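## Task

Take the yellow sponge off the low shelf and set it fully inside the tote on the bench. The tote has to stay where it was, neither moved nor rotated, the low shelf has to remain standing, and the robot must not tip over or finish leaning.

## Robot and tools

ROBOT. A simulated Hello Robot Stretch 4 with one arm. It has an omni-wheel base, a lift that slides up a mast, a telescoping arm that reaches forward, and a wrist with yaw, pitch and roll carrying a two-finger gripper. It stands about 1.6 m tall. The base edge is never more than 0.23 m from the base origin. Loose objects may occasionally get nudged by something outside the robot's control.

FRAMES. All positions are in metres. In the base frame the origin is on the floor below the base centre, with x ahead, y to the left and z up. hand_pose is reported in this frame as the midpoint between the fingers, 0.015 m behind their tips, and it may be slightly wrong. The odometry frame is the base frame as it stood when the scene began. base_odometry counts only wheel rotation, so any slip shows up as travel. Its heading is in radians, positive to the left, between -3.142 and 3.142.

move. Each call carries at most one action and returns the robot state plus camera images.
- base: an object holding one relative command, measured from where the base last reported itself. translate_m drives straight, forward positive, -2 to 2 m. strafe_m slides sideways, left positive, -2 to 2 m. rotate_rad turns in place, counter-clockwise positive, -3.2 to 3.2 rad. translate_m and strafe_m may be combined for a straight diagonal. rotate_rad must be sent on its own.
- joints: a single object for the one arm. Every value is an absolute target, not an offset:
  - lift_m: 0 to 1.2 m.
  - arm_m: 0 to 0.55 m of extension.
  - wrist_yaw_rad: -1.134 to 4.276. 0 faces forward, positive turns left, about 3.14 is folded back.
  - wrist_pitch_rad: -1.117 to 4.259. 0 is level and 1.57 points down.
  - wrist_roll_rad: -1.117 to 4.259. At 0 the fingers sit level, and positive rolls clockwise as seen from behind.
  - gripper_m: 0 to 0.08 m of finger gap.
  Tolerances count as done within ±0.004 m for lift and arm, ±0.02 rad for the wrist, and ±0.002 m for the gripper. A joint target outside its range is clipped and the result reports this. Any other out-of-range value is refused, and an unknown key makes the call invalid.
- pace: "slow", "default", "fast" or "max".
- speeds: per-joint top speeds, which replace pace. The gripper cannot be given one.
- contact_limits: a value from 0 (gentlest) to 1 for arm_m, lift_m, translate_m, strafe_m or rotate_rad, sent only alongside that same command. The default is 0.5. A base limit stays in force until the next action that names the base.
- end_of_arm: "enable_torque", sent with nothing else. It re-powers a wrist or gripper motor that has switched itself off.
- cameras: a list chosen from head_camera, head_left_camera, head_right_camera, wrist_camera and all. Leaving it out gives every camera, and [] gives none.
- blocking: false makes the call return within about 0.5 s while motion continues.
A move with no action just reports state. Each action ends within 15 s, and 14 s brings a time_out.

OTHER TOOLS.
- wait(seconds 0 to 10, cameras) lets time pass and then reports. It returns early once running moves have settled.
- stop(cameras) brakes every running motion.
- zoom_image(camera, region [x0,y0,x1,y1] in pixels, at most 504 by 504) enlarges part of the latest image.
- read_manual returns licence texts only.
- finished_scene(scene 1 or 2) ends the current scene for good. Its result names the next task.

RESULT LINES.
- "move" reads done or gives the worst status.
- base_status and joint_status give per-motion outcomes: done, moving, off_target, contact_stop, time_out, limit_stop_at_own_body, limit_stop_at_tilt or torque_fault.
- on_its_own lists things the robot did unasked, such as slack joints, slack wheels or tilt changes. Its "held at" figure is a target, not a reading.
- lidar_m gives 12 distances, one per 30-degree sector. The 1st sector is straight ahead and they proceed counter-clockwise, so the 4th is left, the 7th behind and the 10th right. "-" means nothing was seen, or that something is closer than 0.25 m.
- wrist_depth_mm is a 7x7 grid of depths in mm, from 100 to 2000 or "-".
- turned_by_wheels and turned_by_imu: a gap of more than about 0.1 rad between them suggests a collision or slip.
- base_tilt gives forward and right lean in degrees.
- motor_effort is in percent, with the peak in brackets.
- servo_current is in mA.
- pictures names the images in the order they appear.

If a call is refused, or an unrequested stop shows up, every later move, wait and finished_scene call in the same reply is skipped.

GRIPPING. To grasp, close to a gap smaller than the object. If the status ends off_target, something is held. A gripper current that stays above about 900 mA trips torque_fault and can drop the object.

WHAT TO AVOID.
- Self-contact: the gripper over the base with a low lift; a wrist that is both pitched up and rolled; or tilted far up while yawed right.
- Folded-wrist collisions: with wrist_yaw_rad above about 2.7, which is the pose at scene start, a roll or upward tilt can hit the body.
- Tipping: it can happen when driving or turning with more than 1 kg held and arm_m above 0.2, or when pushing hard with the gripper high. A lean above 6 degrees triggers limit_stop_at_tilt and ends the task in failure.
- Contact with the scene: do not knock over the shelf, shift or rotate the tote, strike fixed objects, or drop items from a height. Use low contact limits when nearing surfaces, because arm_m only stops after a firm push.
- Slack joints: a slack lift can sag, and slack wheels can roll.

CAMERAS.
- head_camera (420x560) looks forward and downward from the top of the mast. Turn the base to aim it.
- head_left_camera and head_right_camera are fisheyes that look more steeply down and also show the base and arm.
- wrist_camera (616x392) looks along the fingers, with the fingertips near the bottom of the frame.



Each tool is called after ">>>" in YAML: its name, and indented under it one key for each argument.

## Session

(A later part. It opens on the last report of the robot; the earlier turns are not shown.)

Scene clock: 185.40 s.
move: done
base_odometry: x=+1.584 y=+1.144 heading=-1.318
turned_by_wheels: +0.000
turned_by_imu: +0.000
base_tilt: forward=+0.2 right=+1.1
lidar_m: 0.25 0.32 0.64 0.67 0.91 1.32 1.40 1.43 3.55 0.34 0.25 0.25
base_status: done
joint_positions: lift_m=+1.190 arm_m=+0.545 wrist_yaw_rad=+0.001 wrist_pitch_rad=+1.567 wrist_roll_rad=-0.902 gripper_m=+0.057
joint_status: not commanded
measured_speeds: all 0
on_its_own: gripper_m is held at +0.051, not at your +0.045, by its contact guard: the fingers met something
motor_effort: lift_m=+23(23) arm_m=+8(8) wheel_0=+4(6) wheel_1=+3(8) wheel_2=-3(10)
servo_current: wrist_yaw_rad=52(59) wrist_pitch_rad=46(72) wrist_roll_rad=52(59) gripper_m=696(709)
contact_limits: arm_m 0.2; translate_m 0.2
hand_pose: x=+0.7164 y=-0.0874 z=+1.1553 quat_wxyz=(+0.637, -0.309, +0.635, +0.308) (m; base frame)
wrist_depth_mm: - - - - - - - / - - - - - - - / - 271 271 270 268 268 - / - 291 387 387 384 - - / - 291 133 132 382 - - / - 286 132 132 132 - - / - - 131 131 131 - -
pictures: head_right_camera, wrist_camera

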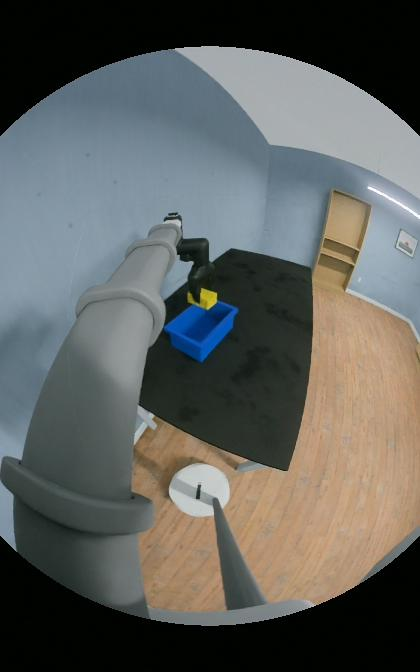

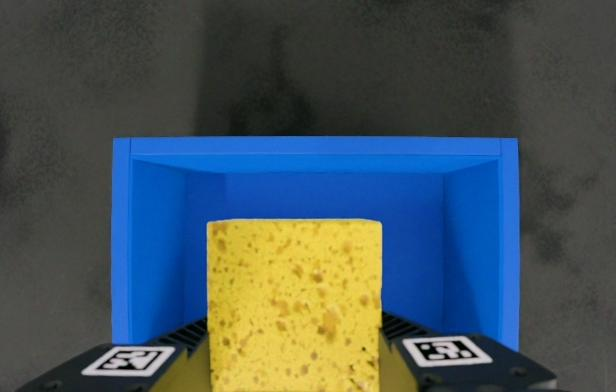

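>>> move:
  joints: {"lift_m": 0.984}
  speeds: {"lift_m": 0.15}
  contact_limits: {"lift_m": 0.1}
  cameras: ["wrist_camera", "head_right_camera"]

Scene clock: 195.60 s.
move: done
base_odometry: x=+1.584 y=+1.144 heading=-1.318
turned_by_wheels: +0.000
turned_by_imu: -0.001
base_tilt: forward=+0.1 right=+1.1
lidar_m: 0.25 0.33 0.64 0.68 0.92 1.34 1.41 1.41 3.54 0.33 0.25 0.25
base_status: not commanded
joint_positions: lift_m=+0.984 arm_m=+0.545 wrist_yaw_rad=+0.001 wrist_pitch_rad=+1.567 wrist_roll_rad=-0.902 gripper_m=+0.057
joint_status: all done
measured_speeds: all 0
on_its_own: gripper_m is held at +0.051, not at your +0.045, by its contact guard: the fingers met something
motor_effort: lift_m=+16(22) arm_m=+8(8) wheel_0=+4(4) wheel_1=+3(3) wheel_2=-3(3)
servo_current: wrist_yaw_rad=46(59) wrist_pitch_rad=46(72) wrist_roll_rad=46(52) gripper_m=696(709)
contact_limits: arm_m 0.2; lift_m 0.1; translate_m 0.2
hand_pose: x=+0.7164 y=-0.0874 z=+0.9499 quat_wxyz=(+0.637, -0.309, +0.635, +0.308) (m; base frame)
wrist_depth_mm: - - - - - - - / - - - - - - - / 180 181 181 181 181 180 - / 175 180 180 179 180 179 179 / 179 179 133 132 179 178 178 / 178 178 132 132 132 177 - / 177 124 131 131 131 - -
pictures: head_right_camera, wrist_camera

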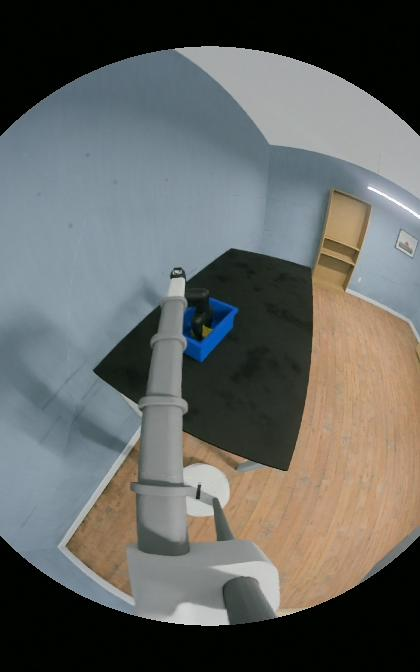

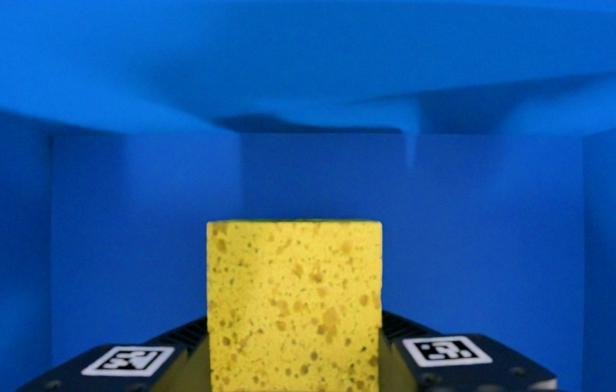

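>>> move:
  joints: {"gripper_m": 0.078}
  cameras: []

>>> move:
  joints: {"lift_m": 1.18}
  cameras: ["wrist_camera"]

Scene clock: 199.50 s.
move: done
base_odometry: x=+1.584 y=+1.144 heading=-1.318
turned_by_wheels: +0.000
turned_by_imu: -0.001
base_tilt: forward=-0.1 right=+1.1
lidar_m: 0.25 0.33 0.64 0.67 0.93 1.33 1.38 1.41 3.55 0.32 0.25 0.25
base_status: not commanded
joint_positions: lift_m=+0.984 arm_m=+0.545 wrist_yaw_rad=+0.001 wrist_pitch_rad=+1.567 wrist_roll_rad=-0.902 gripper_m=+0.078
joint_status: all done
measured_speeds: all 0
motor_effort: lift_m=+16(16) arm_m=+8(8) wheel_0=+3(4) wheel_1=+3(3) wheel_2=-3(3)
servo_current: wrist_yaw_rad=52(59) wrist_pitch_rad=59(78) wrist_roll_rad=46(52) gripper_m=39(663)
contact_limits: arm_m 0.2; lift_m 0.1; translate_m 0.2
hand_pose: x=+0.7164 y=-0.0874 z=+0.9499 quat_wxyz=(+0.637, -0.309, +0.635, +0.308) (m; base frame)
wrist_depth_mm: - - - - - - - / - - - - - - - / 181 181 180 180 180 180 - / 174 180 180 180 180 180 180 / 179 179 135 134 178 179 178 / 178 179 133 133 142 178 - / - 109 132 132 133 - -
pictures: none
No camera images: "cameras" was empty.

Scene clock: 201.40 s.
move: done
base_odometry: x=+1.584 y=+1.144 heading=-1.318
turned_by_wheels: +0.000
turned_by_imu: +0.000
base_tilt: forward=+0.0 right=+1.1
lidar_m: 0.25 0.32 0.64 0.67 0.95 1.32 1.40 1.43 3.54 0.32 0.25 0.25
base_status: not commanded
joint_positions: lift_m=+1.180 arm_m=+0.545 wrist_yaw_rad=+0.001 wrist_pitch_rad=+1.567 wrist_roll_rad=-0.902 gripper_m=+0.078
joint_status: all done
measured_speeds: all 0
motor_effort: lift_m=+23(27) arm_m=+8(8) wheel_0=+4(4) wheel_1=+3(4) wheel_2=-3(3)
servo_current: wrist_yaw_rad=52(59) wrist_pitch_rad=46(72) wrist_roll_rad=52(52) gripper_m=39(46)
contact_limits: arm_m 0.2; translate_m 0.2
hand_pose: x=+0.7164 y=-0.0874 z=+1.1452 quat_wxyz=(+0.637, -0.309, +0.635, +0.308) (m; base frame)
wrist_depth_mm: - - - - - - - / - - - - - - - / - 260 260 258 259 258 - / - 268 377 377 377 - - / - 290 373 329 375 - - / - 266 373 329 373 - - / - 109 290 314 290 - -
pictures: wrist_camera

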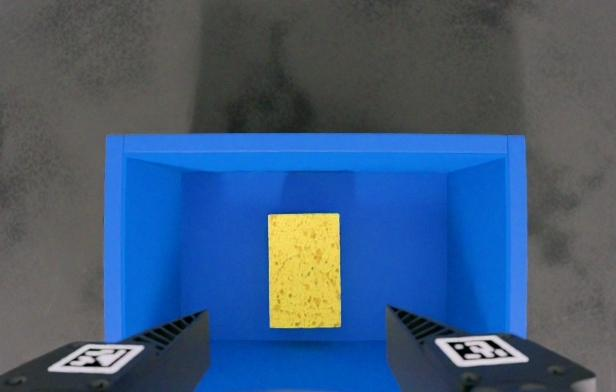

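Sponge is in and the tote hasn't moved.

>>> finished_scene:
  scene: 1

The scene is finished: the task was done.


## Next scene

Take the foam block off the low shelf and set it fully inside the tote on the bench. The tote has to stay where it was, neither moved nor rotated, the low shelf has to remain standing, and the robot must not tip over or finish leaning.

>>> move:

Scene clock: 0.00 s.
base_odometry: x=+0.000 y=+0.000 heading=+0.000
turned_by_wheels: +0.000
turned_by_imu: +0.000
base_tilt: forward=+0.0 right=+1.1
lidar_m: 1.63 1.61 1.77 2.51 2.47 2.10 1.03 1.02 1.12 2.58 2.34 2.46
base_status: not commanded
joint_positions: lift_m=+0.175 arm_m=+0.002 wrist_yaw_rad=+3.204 wrist_pitch_rad=+0.001 wrist_roll_rad=+0.000 gripper_m=+0.040
joint_status: not commanded
measured_speeds: all 0
motor_effort: lift_m=+20 arm_m=+4 wheel_0=-1 wheel_1=+0 wheel_2=+1
servo_current: wrist_yaw_rad=52 wrist_pitch_rad=52 wrist_roll_rad=46 gripper_m=39
hand_pose: x=-0.0446 y=+0.0741 z=+0.3532 quat_wxyz=(-0.031, +0.000, +0.000, +1.000) (m; base frame)
wrist_depth_mm: - 138 137 - - - - / - - 136 1308 - - - / - 117 135 1308 - - - / - 121 142 1281 - - - / 195 137 1182 1255 - - - / 215 1118 1182 1336 1708 1499 1397 / 211 1118 - 976 - - 1025
pictures: head_camera, head_left_camera, head_right_camera, wrist_camera

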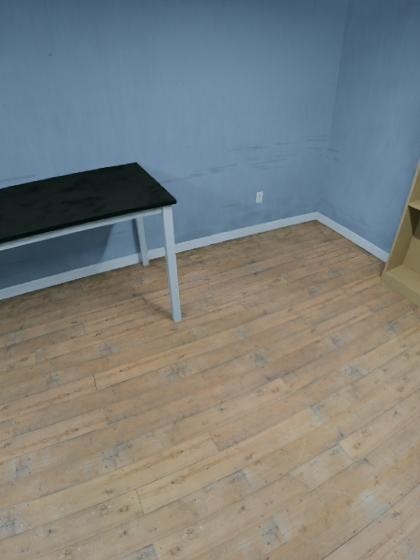

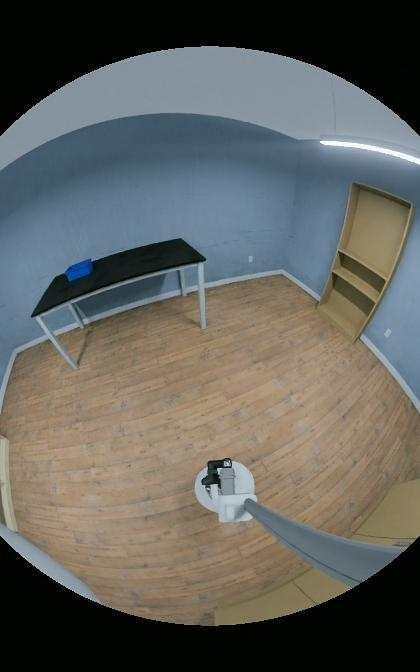

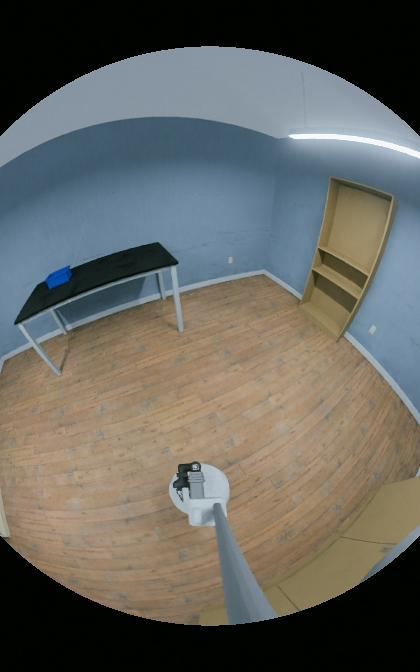

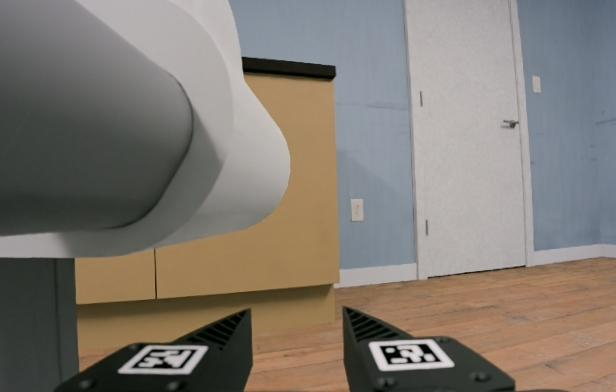

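>>> move:
  base: {"rotate_rad": 1.8}
  joints: {"lift_m": 0.87, "wrist_yaw_rad": 0, "wrist_pitch_rad": 1.57, "gripper_m": 0.08}

>>> zoom_image:
  camera: "head_camera"
  region: [50, 100, 350, 400]

Scene clock: 8.27 s.
move: done
base_odometry: x=+0.000 y=+0.000 heading=+1.800
turned_by_wheels: +1.800
turned_by_imu: +1.792
base_tilt: forward=+0.1 right=+1.1
lidar_m: 2.47 2.50 1.16 1.02 1.02 1.29 2.56 2.36 2.81 1.61 1.63 2.02
base_status: done
joint_positions: lift_m=+0.870 arm_m=+0.002 wrist_yaw_rad=+0.002 wrist_pitch_rad=+1.568 wrist_roll_rad=+0.000 gripper_m=+0.080
joint_status: all done
measured_speeds: all 0
motor_effort: lift_m=+23(27) arm_m=-3(4) wheel_0=-3(9) wheel_1=+1(9) wheel_2=-1(12)
servo_current: wrist_yaw_rad=52(143) wrist_pitch_rad=46(111) wrist_roll_rad=39(52) gripper_m=33(85)
hand_pose: x=+0.1740 y=-0.0874 z=+0.8353 quat_wxyz=(+0.708, -0.001, +0.706, +0.001) (m; base frame)
wrist_depth_mm: 1025 1008 1008 1008 1008 1008 991 / 1008 1008 1025 1025 991 1025 991 / 991 991 976 991 1008 1008 976 / 991 991 991 991 991 991 976 / 991 976 778 768 960 976 976 / 991 976 768 759 976 960 991 / - 109 759 750 798 - -
pictures: head_camera, head_left_camera, head_right_camera, wrist_camera

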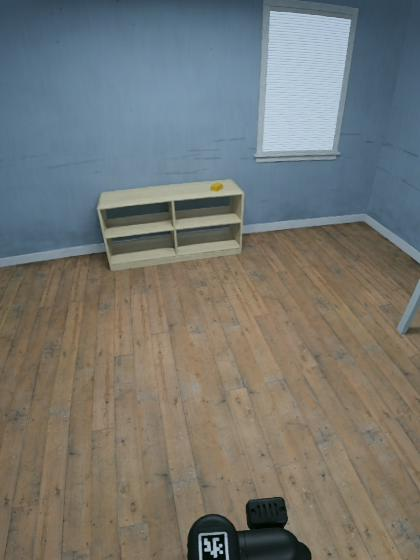

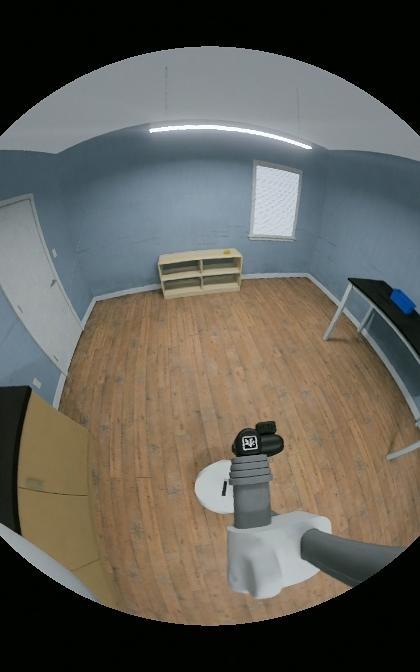

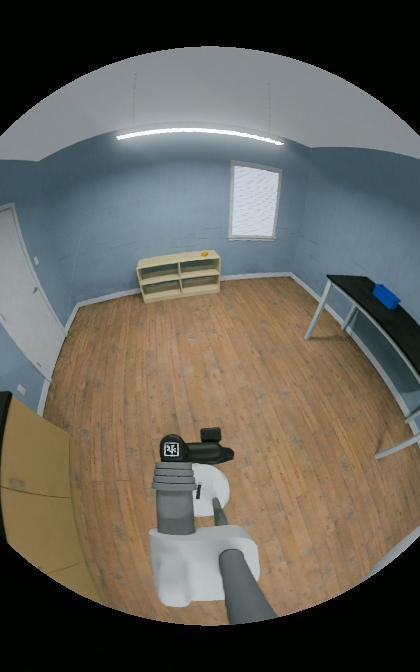

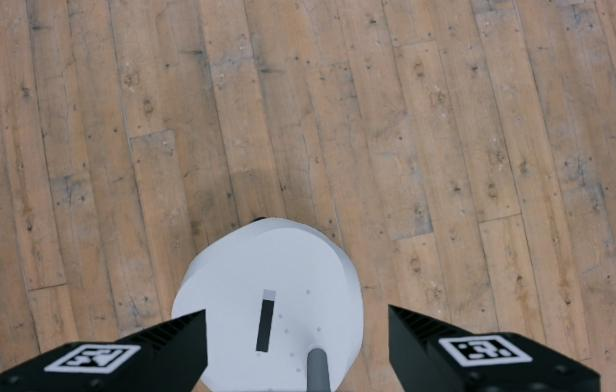

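Scaled by 1.680 from the camera's 420x560 image, which has a finer 1200x1600 frame.

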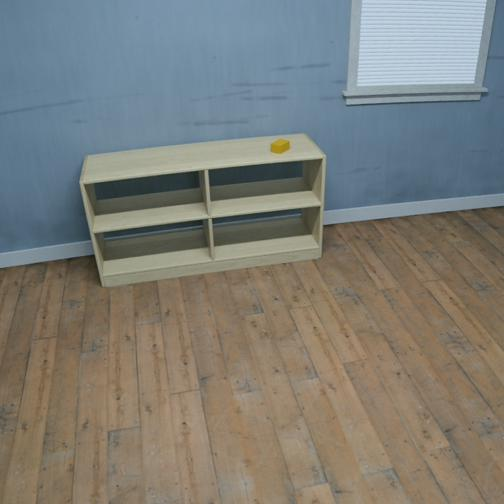

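>>> move:
  base: {"translate_m": 1.95, "strafe_m": 0.03}
  pace: "fast"

>>> zoom_image:
  camera: "head_camera"
  region: [100, 250, 320, 470]

Scene clock: 34.00 s.
move: done
base_odometry: x=-0.472 y=+1.892 heading=+1.800
turned_by_wheels: +0.000
turned_by_imu: +0.000
base_tilt: forward=+0.0 right=+1.0
lidar_m: 0.56 0.58 0.71 1.92 1.98 1.94 3.33 2.34 1.47 1.61 1.66 0.65
base_status: done
joint_positions: lift_m=+0.870 arm_m=+0.002 wrist_yaw_rad=+0.002 wrist_pitch_rad=+1.568 wrist_roll_rad=+0.000 gripper_m=+0.080
joint_status: not commanded
measured_speeds: all 0
motor_effort: lift_m=+23(24) arm_m=-4(4) wheel_0=+2(8) wheel_1=+1(11) wheel_2=+0(16)
servo_current: wrist_yaw_rad=59(59) wrist_pitch_rad=39(72) wrist_roll_rad=46(52) gripper_m=33(46)
hand_pose: x=+0.1740 y=-0.0874 z=+0.8353 quat_wxyz=(+0.708, -0.001, +0.706, +0.001) (m; base frame)
wrist_depth_mm: 661 661 931 917 931 1008 991 / 917 931 1008 991 991 991 991 / 1008 991 991 1008 991 991 991 / 991 976 991 1008 991 976 976 / 976 991 778 768 976 976 991 / 976 991 759 768 991 991 960 / - 109 759 759 798 - -
pictures: head_camera, head_left_camera, head_right_camera, wrist_camera

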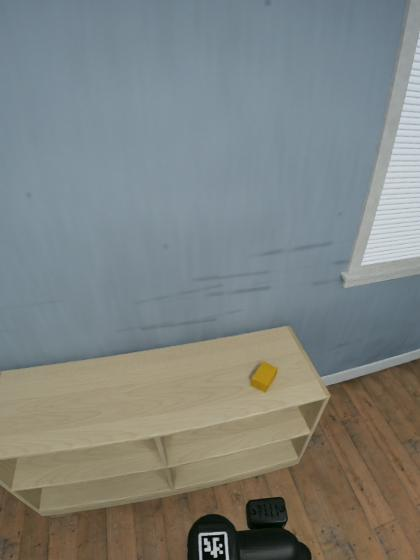

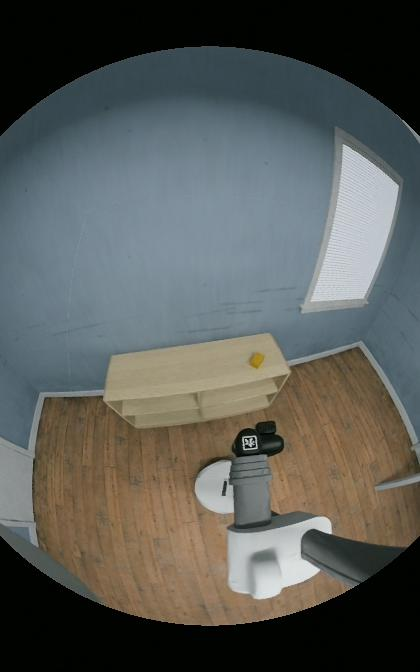

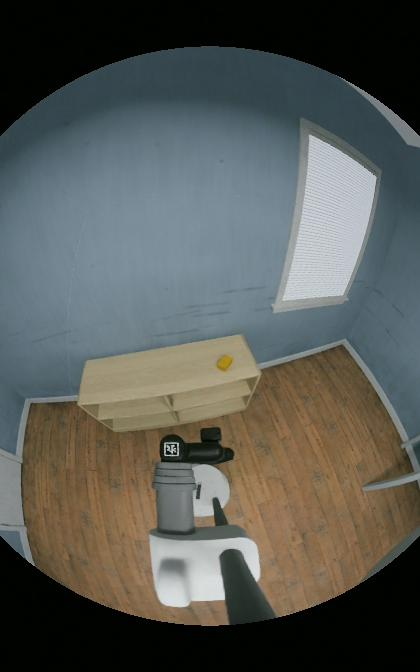

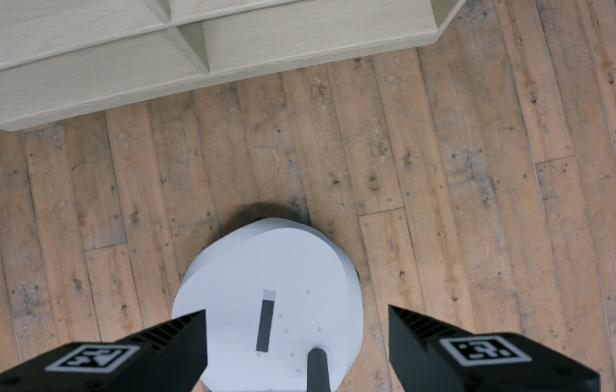

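Scaled by 2.291 from the camera's 420x560 image, which has a finer 1200x1600 frame.

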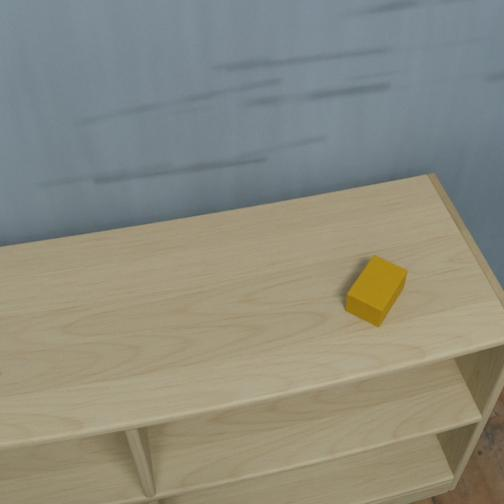

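>>> move:
  base: {"translate_m": 0.12, "strafe_m": -0.11}
  joints: {"arm_m": 0.486, "wrist_roll_rad": 0.6}
  cameras: ["wrist_camera"]

Scene clock: 48.53 s.
move: done
base_odometry: x=-0.392 y=+2.034 heading=+1.800
turned_by_wheels: +0.000
turned_by_imu: -0.001
base_tilt: forward=+0.0 right=+1.1
lidar_m: 0.48 0.45 0.60 2.03 2.10 2.09 - 2.17 1.40 1.81 1.47 0.55
base_status: done
joint_positions: lift_m=+0.870 arm_m=+0.486 wrist_yaw_rad=+0.002 wrist_pitch_rad=+1.568 wrist_roll_rad=+0.598 gripper_m=+0.080
joint_status: all done
measured_speeds: all 0
motor_effort: lift_m=+23(23) arm_m=+8(12) wheel_0=+1(10) wheel_1=-3(9) wheel_2=+0(13)
servo_current: wrist_yaw_rad=52(65) wrist_pitch_rad=46(78) wrist_roll_rad=46(111) gripper_m=46(52)
hand_pose: x=+0.6574 y=-0.0874 z=+0.8353 quat_wxyz=(+0.677, +0.208, +0.675, -0.207) (m; base frame)
wrist_depth_mm: 248 298 382 382 991 1008 1008 / 278 357 379 379 377 991 991 / 334 382 379 375 377 375 976 / 382 377 375 373 373 370 976 / 375 375 375 327 370 370 960 / 370 370 370 325 368 960 976 / - 109 370 364 362 - -
pictures: wrist_camera

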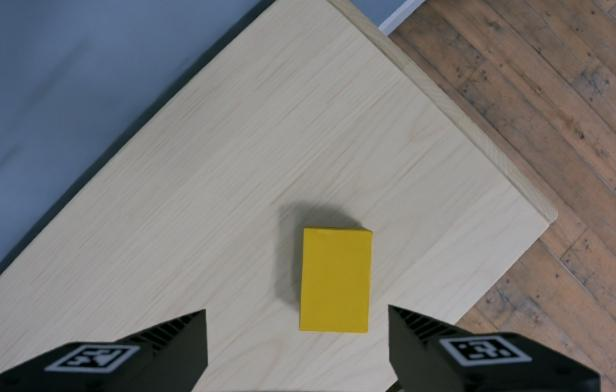

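>>> move:
  base: {"strafe_m": -0.0165}
  joints: {"arm_m": 0.457, "wrist_roll_rad": 0.635, "lift_m": 0.77}
  cameras: ["wrist_camera"]

Scene clock: 54.90 s.
move: done
base_odometry: x=-0.376 y=+2.038 heading=+1.800
turned_by_wheels: +0.000
turned_by_imu: -0.001
base_tilt: forward=+0.0 right=+0.9
lidar_m: 0.47 0.48 0.61 2.07 2.12 2.11 - 2.14 1.39 1.79 1.50 0.53
base_status: done
joint_positions: lift_m=+0.770 arm_m=+0.457 wrist_yaw_rad=+0.002 wrist_pitch_rad=+1.568 wrist_roll_rad=+0.633 gripper_m=+0.080
joint_status: all done
measured_speeds: all 0
motor_effort: lift_m=+16(22) arm_m=-8(11) wheel_0=+2(10) wheel_1=-1(10) wheel_2=+0(3)
servo_current: wrist_yaw_rad=46(59) wrist_pitch_rad=52(72) wrist_roll_rad=52(65) gripper_m=33(46)
hand_pose: x=+0.6291 y=-0.0874 z=+0.7358 quat_wxyz=(+0.673, +0.220, +0.671, -0.219) (m; base frame)
wrist_depth_mm: 281 279 277 278 276 904 904 / 278 278 276 276 276 276 891 / 277 276 276 274 273 272 273 / 276 276 274 273 273 272 272 / 273 272 272 227 272 270 878 / 273 272 271 224 271 268 866 / - 109 226 267 267 - -
pictures: wrist_camera

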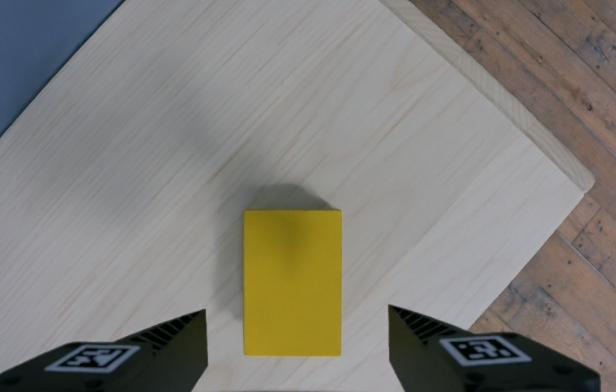

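>>> move:
  joints: {"lift_m": 0.675, "arm_m": 0.465}
  contact_limits: {"lift_m": 0.2}
  cameras: []

>>> move:
  joints: {"gripper_m": 0.045}
  cameras: ["wrist_camera"]

>>> move:
  joints: {"lift_m": 0.95}
  cameras: ["wrist_camera"]

Scene clock: 60.73 s.
move: done
base_odometry: x=-0.376 y=+2.038 heading=+1.800
turned_by_wheels: +0.000
turned_by_imu: -0.001
base_tilt: forward=-0.1 right=+0.9
lidar_m: 0.47 0.47 0.59 2.07 2.13 2.11 - 2.12 1.41 1.79 1.48 0.54
base_status: not commanded
joint_positions: lift_m=+0.675 arm_m=+0.465 wrist_yaw_rad=+0.002 wrist_pitch_rad=+1.568 wrist_roll_rad=+0.633 gripper_m=+0.080
joint_status: all done
measured_speeds: all 0
motor_effort: lift_m=+16(17) arm_m=+8(11) wheel_0=+2(3) wheel_1=-1(1) wheel_2=+0(0)
servo_current: wrist_yaw_rad=52(59) wrist_pitch_rad=39(72) wrist_roll_rad=46(52) gripper_m=39(46)
contact_limits: lift_m 0.2
hand_pose: x=+0.6364 y=-0.0874 z=+0.6408 quat_wxyz=(+0.673, +0.220, +0.671, -0.219) (m; base frame)
wrist_depth_mm: 182 182 181 181 179 179 - / 181 181 180 180 179 178 178 / 181 180 179 179 178 177 177 / 179 179 179 178 177 177 176 / 178 178 132 132 176 175 175 / 177 177 132 131 158 175 174 / - 109 131 131 131 - -
pictures: none
No camera images: "cameras" was empty.

Scene clock: 61.83 s.
move: off_target
base_odometry: x=-0.376 y=+2.038 heading=+1.800
turned_by_wheels: +0.000
turned_by_imu: +0.000
base_tilt: forward=+0.1 right=+0.9
lidar_m: 0.48 0.49 0.59 2.08 2.13 2.11 - 2.12 1.39 1.82 1.49 0.54
base_status: not commanded
joint_positions: lift_m=+0.675 arm_m=+0.465 wrist_yaw_rad=+0.002 wrist_pitch_rad=+1.568 wrist_roll_rad=+0.633 gripper_m=+0.056
joint_status: gripper_m off_target (ended at +0.056, target +0.045)
measured_speeds: all 0
on_its_own: gripper_m is held at +0.051, not at your +0.045, by its contact guard: the fingers met something
motor_effort: lift_m=+16(16) arm_m=+8(8) wheel_0=+2(3) wheel_1=-1(1) wheel_2=+0(0)
servo_current: wrist_yaw_rad=52(59) wrist_pitch_rad=39(65) wrist_roll_rad=39(52) gripper_m=475(481)
contact_limits: lift_m 0.2
hand_pose: x=+0.6364 y=-0.0874 z=+0.6408 quat_wxyz=(+0.673, +0.220, +0.671, -0.219) (m; base frame)
wrist_depth_mm: 182 182 181 181 180 180 - / 181 181 180 179 179 179 178 / 180 180 180 179 178 177 177 / 179 179 178 178 177 177 176 / 179 178 177 132 176 176 176 / 178 177 132 131 175 175 174 / 177 177 131 131 117 - -
pictures: wrist_camera

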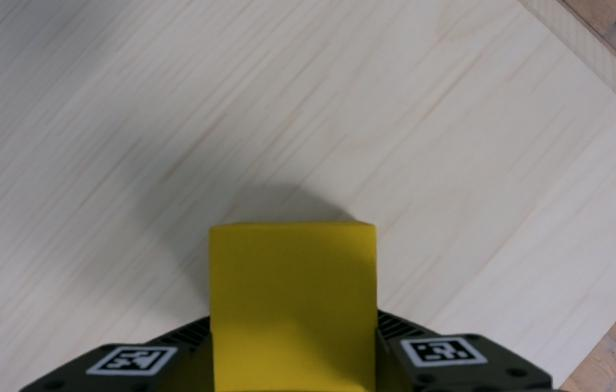

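Scene clock: 64.03 s.
move: done
base_odometry: x=-0.376 y=+2.038 heading=+1.800
turned_by_wheels: +0.000
turned_by_imu: +0.000
base_tilt: forward=+0.1 right=+1.1
lidar_m: 0.47 0.47 0.59 2.08 2.12 2.11 - 2.15 1.40 1.80 1.49 0.53
base_status: not commanded
joint_positions: lift_m=+0.950 arm_m=+0.465 wrist_yaw_rad=+0.002 wrist_pitch_rad=+1.568 wrist_roll_rad=+0.633 gripper_m=+0.056
joint_status: all done
measured_speeds: all 0
on_its_own: gripper_m is held at +0.051, not at your +0.045, by its contact guard: the fingers met something
motor_effort: lift_m=+23(26) arm_m=+8(8) wheel_0=+3(3) wheel_1=-1(1) wheel_2=+0(0)
servo_current: wrist_yaw_rad=52(59) wrist_pitch_rad=46(65) wrist_roll_rad=46(52) gripper_m=481(488)
hand_pose: x=+0.6364 y=-0.0874 z=+0.9152 quat_wxyz=(+0.673, +0.220, +0.671, -0.219) (m; base frame)
wrist_depth_mm: 278 351 466 462 1078 1078 1078 / 315 387 459 462 1060 1078 1060 / 368 459 452 455 455 1060 1060 / 413 455 452 455 452 452 1078 / 455 459 452 132 449 1060 1042 / 452 452 132 132 131 1025 1042 / 452 449 131 131 117 - -
pictures: wrist_camera

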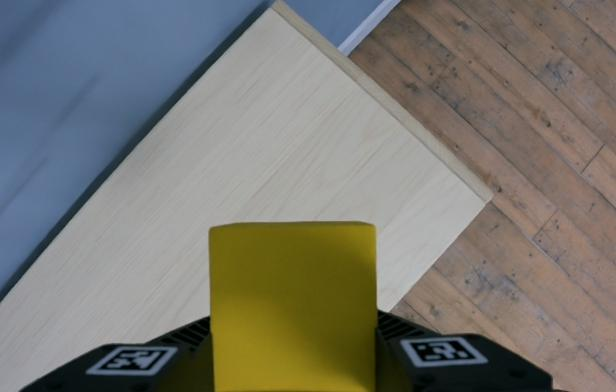

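>>> move:
  base: {"translate_m": -0.35}
  joints: {"arm_m": 0.1, "lift_m": 1.0}
  cameras: []

>>> move:
  base: {"rotate_rad": -2.53}
  joints: {"lift_m": 1.19, "wrist_roll_rad": -1.0}
  cameras: ["head_camera", "head_right_camera"]

>>> zoom_image:
  camera: "head_camera"
  region: [60, 100, 360, 400]

Scene clock: 96.90 s.
move: done
base_odometry: x=-0.297 y=+1.697 heading=+1.800
turned_by_wheels: +0.000
turned_by_imu: -0.002
base_tilt: forward=+0.0 right=+1.0
lidar_m: 0.81 0.82 1.01 2.03 1.94 1.84 4.02 2.22 1.37 1.30 2.13 0.93
base_status: done
joint_positions: lift_m=+1.000 arm_m=+0.100 wrist_yaw_rad=+0.001 wrist_pitch_rad=+1.568 wrist_roll_rad=+0.633 gripper_m=+0.056
joint_status: all done
measured_speeds: all 0
on_its_own: gripper_m is held at +0.051, not at your +0.045, by its contact guard: the fingers met something
motor_effort: lift_m=+23(26) arm_m=-8(11) wheel_0=-3(8) wheel_1=-2(9) wheel_2=+0(13)
servo_current: wrist_yaw_rad=52(59) wrist_pitch_rad=52(65) wrist_roll_rad=46(52) gripper_m=475(481)
hand_pose: x=+0.2720 y=-0.0874 z=+0.9653 quat_wxyz=(+0.673, +0.220, +0.671, -0.219) (m; base frame)
wrist_depth_mm: 778 798 1098 1138 1138 1138 1160 / 788 1060 1138 1160 1118 1118 1118 / 991 1118 1138 1138 1138 1138 1118 / 1042 1118 1138 1118 1118 1118 1118 / 1118 1118 1118 132 132 1118 1098 / 1098 1138 132 132 132 1118 1118 / 1138 1118 131 131 117 - -
pictures: none
No camera images: "cameras" was empty.

Scene clock: 99.77 s.
move: done
base_odometry: x=-0.297 y=+1.697 heading=-0.730
turned_by_wheels: -2.529
turned_by_imu: -2.521
base_tilt: forward=-0.1 right=+1.0
lidar_m: 1.87 1.30 1.27 1.83 0.88 0.81 0.83 1.10 2.05 1.82 1.92 3.95
base_status: done
joint_positions: lift_m=+1.190 arm_m=+0.100 wrist_yaw_rad=+0.001 wrist_pitch_rad=+1.568 wrist_roll_rad=-0.998 gripper_m=+0.056
joint_status: all done
measured_speeds: all 0
on_its_own: gripper_m is held at +0.051, not at your +0.045, by its contact guard: the fingers met something
motor_effort: lift_m=+23(26) arm_m=-8(8) wheel_0=+4(8) wheel_1=+3(11) wheel_2=+0(9)
servo_current: wrist_yaw_rad=46(59) wrist_pitch_rad=46(78) wrist_roll_rad=46(104) gripper_m=475(481)
hand_pose: x=+0.2720 y=-0.0874 z=+1.1553 quat_wxyz=(+0.622, -0.339, +0.620, +0.338) (m; base frame)
wrist_depth_mm: 1336 1336 1366 1336 1336 1366 1336 / 1336 1336 1336 1336 1336 1308 1308 / 1336 1308 1308 1308 1336 1308 1336 / 1336 1308 1098 1308 1308 1308 1308 / 1308 1308 1078 132 132 1336 1336 / 1281 1308 132 132 131 1281 1308 / 1281 654 131 131 117 - -
pictures: head_camera, head_right_camera

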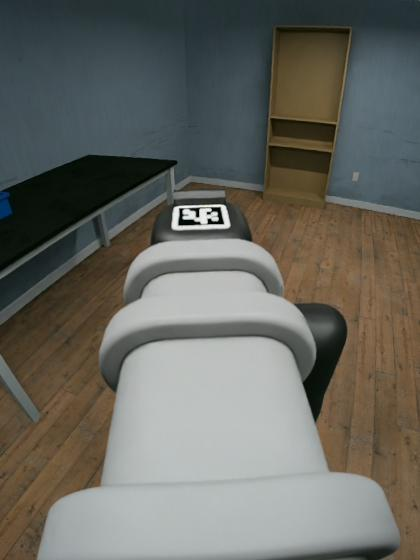

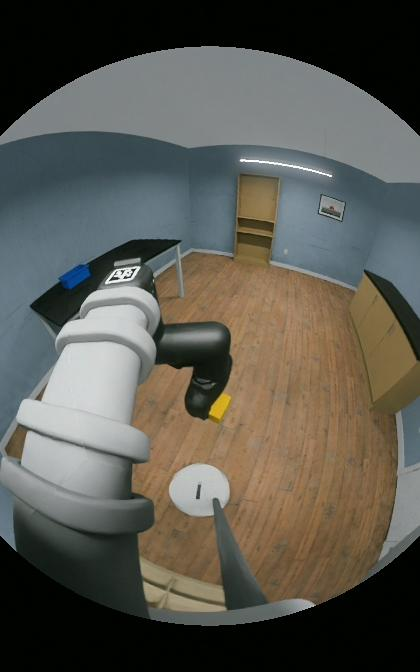

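Scaled by 1.680 from the camera's 420x560 image, which has a finer 1200x1600 frame.

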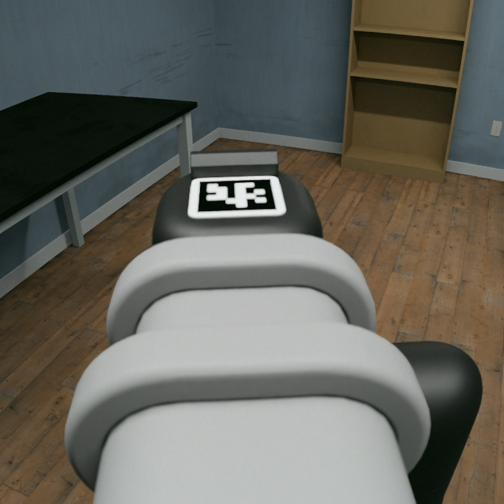

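>>> move:
  base: {"translate_m": 0.4, "strafe_m": 1.4}
  cameras: ["head_camera", "head_right_camera", "wrist_camera"]

>>> zoom_image:
  camera: "head_right_camera"
  region: [100, 200, 340, 440]

Scene clock: 128.13 s.
move: done
base_odometry: x=+0.935 y=+2.473 heading=-0.730
turned_by_wheels: +0.000
turned_by_imu: +0.005
base_tilt: forward=-0.1 right=+0.9
lidar_m: 0.64 0.76 0.70 0.73 0.97 0.91 0.94 1.08 1.88 3.21 3.86 0.64
base_status: done
joint_positions: lift_m=+1.190 arm_m=+0.100 wrist_yaw_rad=+0.001 wrist_pitch_rad=+1.568 wrist_roll_rad=-0.998 gripper_m=+0.056
joint_status: not commanded
measured_speeds: all 0
on_its_own: gripper_m is held at +0.051, not at your +0.045, by its contact guard: the fingers met something
motor_effort: lift_m=+23(23) arm_m=-8(8) wheel_0=-3(9) wheel_1=+1(12) wheel_2=-1(7)
servo_current: wrist_yaw_rad=52(59) wrist_pitch_rad=52(72) wrist_roll_rad=46(59) gripper_m=475(481)
hand_pose: x=+0.2720 y=-0.0874 z=+1.1553 quat_wxyz=(+0.622, -0.339, +0.620, +0.338) (m; base frame)
wrist_depth_mm: - - 1366 1308 1336 1308 1336 / 1308 1336 1336 1308 1336 1336 1308 / 1308 1336 1336 1308 1308 1308 1308 / 1308 1308 1118 1308 1308 1308 1281 / 1336 1336 1098 132 132 1281 1308 / 1308 1308 132 131 131 1281 1308 / 1281 647 131 131 117 - -
pictures: head_camera, head_right_camera, wrist_camera

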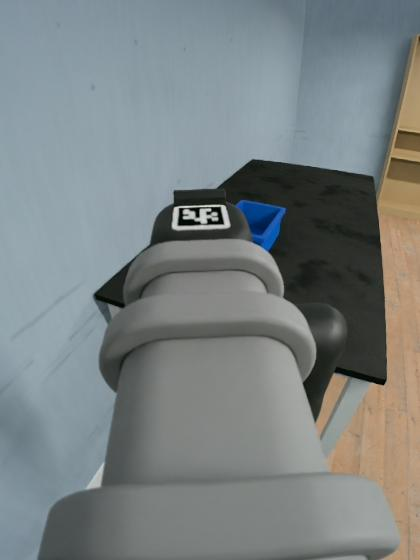

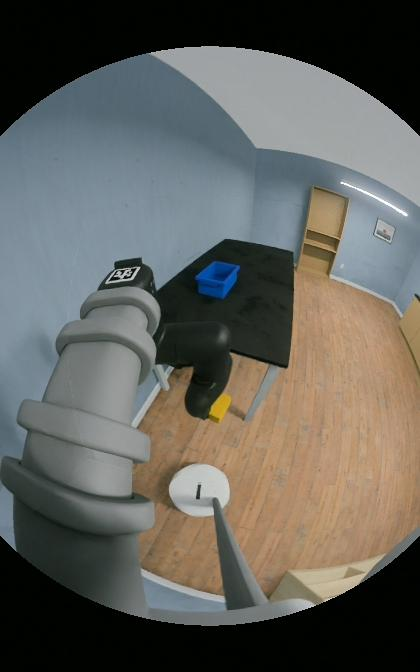

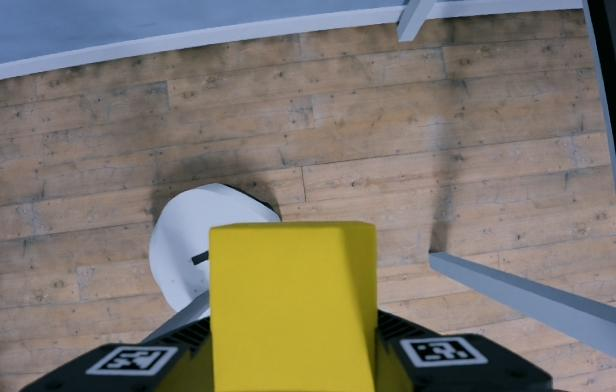

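Scaled by 2.100 from the camera's 420x672 image, which has a finer 600x960 frame.

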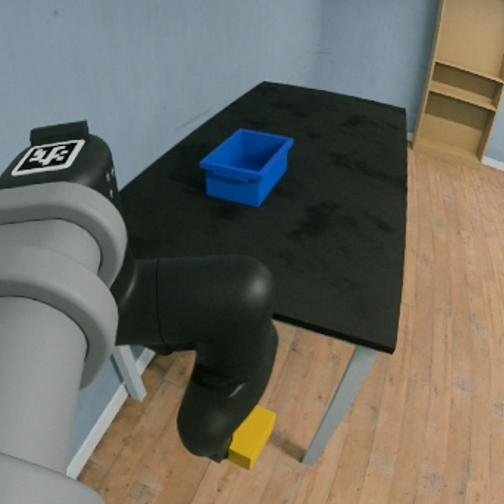

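>>> move:
  base: {"translate_m": 0.41, "strafe_m": -0.04}
  joints: {"arm_m": 0.545, "wrist_roll_rad": -1.07}
  contact_limits: {"translate_m": 0.3, "arm_m": 0.2}
  cameras: ["head_right_camera", "wrist_camera"]

Scene clock: 141.63 s.
move: done
base_odometry: x=+1.213 y=+2.170 heading=-0.730
turned_by_wheels: +0.000
turned_by_imu: +0.000
base_tilt: forward=+0.1 right=+0.9
lidar_m: 0.26 0.36 0.56 0.59 0.78 1.28 1.32 1.45 3.63 3.20 0.28 0.26
base_status: done
joint_positions: lift_m=+1.190 arm_m=+0.545 wrist_yaw_rad=+0.001 wrist_pitch_rad=+1.568 wrist_roll_rad=-1.068 gripper_m=+0.056
joint_status: all done
measured_speeds: all 0
on_its_own: gripper_m is held at +0.051, not at your +0.045, by its contact guard: the fingers met something
motor_effort: lift_m=+23(23) arm_m=+8(11) wheel_0=+3(9) wheel_1=+2(9) wheel_2=+0(14)
servo_current: wrist_yaw_rad=46(59) wrist_pitch_rad=46(72) wrist_roll_rad=46(72) gripper_m=475(481)
contact_limits: arm_m 0.2; translate_m 0.3
hand_pose: x=+0.7164 y=-0.0874 z=+1.1553 quat_wxyz=(+0.609, -0.361, +0.607, +0.360) (m; base frame)
wrist_depth_mm: - - - - - - - / - - - - - - - / - - - - - - - / - - - - - 271 - / - - 132 132 384 384 - / - - 132 132 133 384 - / - - 131 131 117 - -
pictures: head_right_camera, wrist_camera

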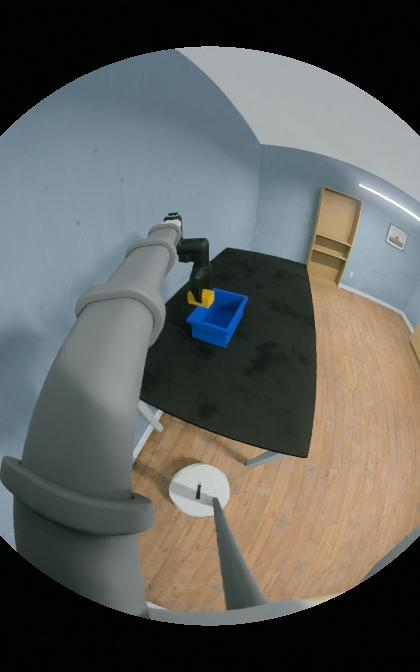

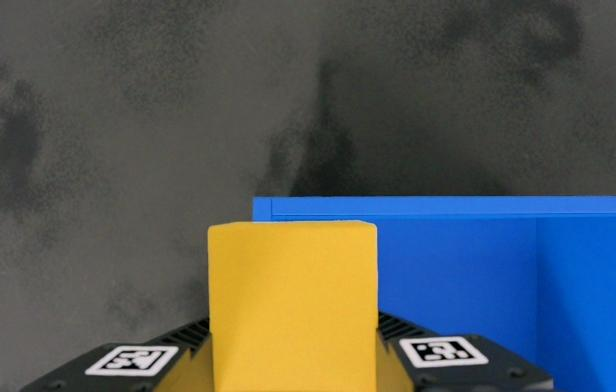

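>>> move:
  base: {"rotate_rad": -0.045}
  joints: {"wrist_roll_rad": -1.112}
  cameras: []

>>> move:
  base: {"translate_m": 0.079, "strafe_m": -0.048}
  pace: "slow"
  contact_limits: {"translate_m": 0.2, "strafe_m": 0.2}
  cameras: ["wrist_camera", "head_right_camera"]

Scene clock: 152.40 s.
move: done
base_odometry: x=+1.213 y=+2.170 heading=-0.774
turned_by_wheels: -0.045
turned_by_imu: -0.045
base_tilt: forward=+0.1 right=+0.9
lidar_m: 0.26 0.36 0.56 0.57 0.76 1.28 1.32 1.46 3.62 3.17 0.28 0.26
base_status: done
joint_positions: lift_m=+1.190 arm_m=+0.545 wrist_yaw_rad=+0.001 wrist_pitch_rad=+1.568 wrist_roll_rad=-1.109 gripper_m=+0.056
joint_status: all done
measured_speeds: all 0
on_its_own: gripper_m is held at +0.051, not at your +0.045, by its contact guard: the fingers met something
motor_effort: lift_m=+23(23) arm_m=+8(8) wheel_0=+1(7) wheel_1=+1(7) wheel_2=+2(7)
servo_current: wrist_yaw_rad=52(59) wrist_pitch_rad=72(72) wrist_roll_rad=52(65) gripper_m=475(481)
contact_limits: arm_m 0.2
hand_pose: x=+0.7164 y=-0.0874 z=+1.1553 quat_wxyz=(+0.602, -0.373, +0.600, +0.372) (m; base frame)
wrist_depth_mm: - - - - - - - / - - - - - - - / - - - - - - - / - - - 387 387 389 - / - - 132 132 384 389 - / - - 132 131 132 384 - / - - 131 131 117 - -
pictures: none
No camera images: "cameras" was empty.

"contact_limits": translate_m and strafe_m are given together and make one move, which takes one limit: state it under one of them only

>>> move:
  base: {"translate_m": 0.079, "strafe_m": -0.048}
  pace: "slow"
  contact_limits: {"translate_m": 0.2}
  cameras: ["wrist_camera", "head_right_camera"]

Scene clock: 159.90 s.
move: done
base_odometry: x=+1.236 y=+2.081 heading=-0.775
turned_by_wheels: +0.000
turned_by_imu: -0.001
base_tilt: forward=+0.0 right=+0.9
lidar_m: 0.25 0.26 0.53 0.58 0.76 1.37 1.40 1.50 3.61 0.30 0.25 0.25
base_status: done
joint_positions: lift_m=+1.190 arm_m=+0.545 wrist_yaw_rad=+0.001 wrist_pitch_rad=+1.568 wrist_roll_rad=-1.109 gripper_m=+0.056
joint_status: not commanded
measured_speeds: all 0
on_its_own: gripper_m is held at +0.051, not at your +0.045, by its contact guard: the fingers met something
motor_effort: lift_m=+23(23) arm_m=+8(8) wheel_0=+2(8) wheel_1=-3(7) wheel_2=-1(8)
servo_current: wrist_yaw_rad=52(59) wrist_pitch_rad=33(65) wrist_roll_rad=46(59) gripper_m=475(481)
contact_limits: arm_m 0.2; translate_m 0.2
hand_pose: x=+0.7164 y=-0.0874 z=+1.1553 quat_wxyz=(+0.602, -0.373, +0.600, +0.372) (m; base frame)
wrist_depth_mm: - - - - - - - / - - - - - - - / - 268 270 270 - - - / - 289 387 387 387 - - / - 286 377 132 384 - - / - 283 132 132 132 - - / - - 131 131 117 - -
pictures: head_right_camera, wrist_camera

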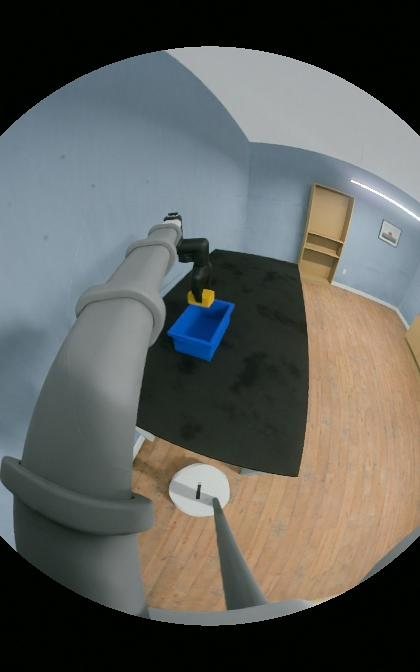

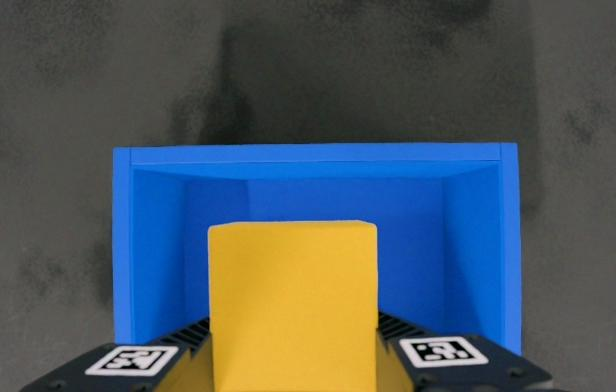

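>>> move:
  joints: {"lift_m": 0.984}
  speeds: {"lift_m": 0.15}
  contact_limits: {"lift_m": 0.1}
  cameras: ["wrist_camera"]

>>> move:
  joints: {"gripper_m": 0.078}
  cameras: ["wrist_camera"]

>>> move:
  joints: {"lift_m": 1.18}
  cameras: ["wrist_camera"]

Scene clock: 167.80 s.
move: done
base_odometry: x=+1.236 y=+2.081 heading=-0.775
turned_by_wheels: +0.000
turned_by_imu: -0.001
base_tilt: forward=+0.0 right=+0.9
lidar_m: 0.25 0.25 0.51 0.60 0.77 1.38 1.40 1.50 3.61 0.31 0.25 0.25
base_status: not commanded
joint_positions: lift_m=+0.984 arm_m=+0.545 wrist_yaw_rad=+0.001 wrist_pitch_rad=+1.568 wrist_roll_rad=-1.109 gripper_m=+0.056
joint_status: all done
measured_speeds: all 0
on_its_own: gripper_m is held at +0.051, not at your +0.045, by its contact guard: the fingers met something
motor_effort: lift_m=+16(21) arm_m=+8(8) wheel_0=+3(3) wheel_1=-3(3) wheel_2=-1(2)
servo_current: wrist_yaw_rad=52(59) wrist_pitch_rad=39(78) wrist_roll_rad=52(52) gripper_m=468(481)
contact_limits: arm_m 0.2; lift_m 0.1; translate_m 0.2
hand_pose: x=+0.7164 y=-0.0874 z=+0.9498 quat_wxyz=(+0.602, -0.373, +0.600, +0.372) (m; base frame)
wrist_depth_mm: - - - - - - - / - - - - - - - / - 180 180 181 181 181 - / 171 179 180 180 181 181 181 / 178 178 178 132 179 180 180 / 177 177 132 131 178 178 - / 176 176 131 131 117 - -
pictures: wrist_camera

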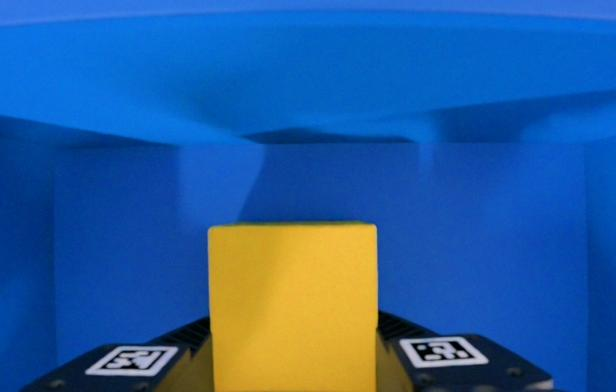

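Scene clock: 168.80 s.
move: done
base_odometry: x=+1.236 y=+2.081 heading=-0.775
turned_by_wheels: +0.000
turned_by_imu: +0.000
base_tilt: forward=+0.0 right=+1.0
lidar_m: 0.25 0.25 0.51 0.58 0.78 1.36 1.41 1.50 3.61 0.30 0.25 0.25
base_status: not commanded
joint_positions: lift_m=+0.984 arm_m=+0.545 wrist_yaw_rad=+0.001 wrist_pitch_rad=+1.568 wrist_roll_rad=-1.109 gripper_m=+0.078
joint_status: all done
measured_speeds: all 0
motor_effort: lift_m=+16(16) arm_m=+8(8) wheel_0=+3(3) wheel_1=-3(4) wheel_2=-1(2)
servo_current: wrist_yaw_rad=59(59) wrist_pitch_rad=26(72) wrist_roll_rad=39(59) gripper_m=46(449)
contact_limits: arm_m 0.2; lift_m 0.1; translate_m 0.2
hand_pose: x=+0.7164 y=-0.0874 z=+0.9498 quat_wxyz=(+0.602, -0.373, +0.600, +0.372) (m; base frame)
wrist_depth_mm: - - - - - - - / - - - - - - - / - 180 180 181 181 181 - / 171 179 180 180 180 180 180 / 177 179 178 134 179 179 180 / 177 178 133 133 144 178 - / - 109 132 132 132 - -
pictures: wrist_camera

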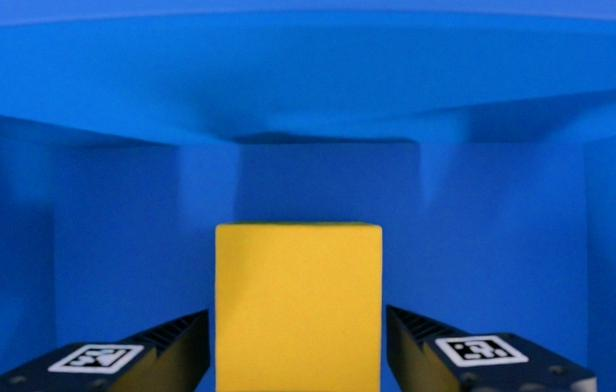

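Scene clock: 170.70 s.
move: done
base_odometry: x=+1.236 y=+2.081 heading=-0.775
turned_by_wheels: +0.000
turned_by_imu: +0.000
base_tilt: forward=+0.2 right=+1.0
lidar_m: 0.25 0.25 0.52 0.58 0.75 1.37 1.40 1.49 3.61 0.31 0.25 0.25
base_status: not commanded
joint_positions: lift_m=+1.180 arm_m=+0.545 wrist_yaw_rad=+0.001 wrist_pitch_rad=+1.568 wrist_roll_rad=-1.109 gripper_m=+0.078
joint_status: all done
measured_speeds: all 0
motor_effort: lift_m=+23(26) arm_m=+8(8) wheel_0=+3(3) wheel_1=-3(3) wheel_2=-2(2)
servo_current: wrist_yaw_rad=52(59) wrist_pitch_rad=52(65) wrist_roll_rad=46(52) gripper_m=39(46)
contact_limits: arm_m 0.2; translate_m 0.2
hand_pose: x=+0.7164 y=-0.0874 z=+1.1453 quat_wxyz=(+0.602, -0.373, +0.600, +0.372) (m; base frame)
wrist_depth_mm: - - - - - - - / - - - - - - - / - - - - - - - / - 266 377 377 375 - - / - 285 375 330 375 - - / - 262 373 370 373 - - / - 109 304 327 300 - -
pictures: wrist_camera

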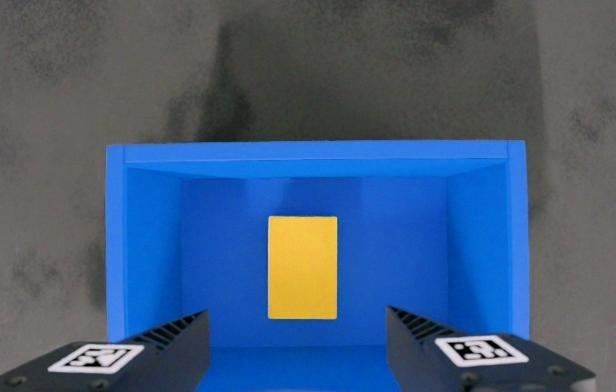

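>>> finished_scene:
  scene: 2

The scene is finished: the task was done.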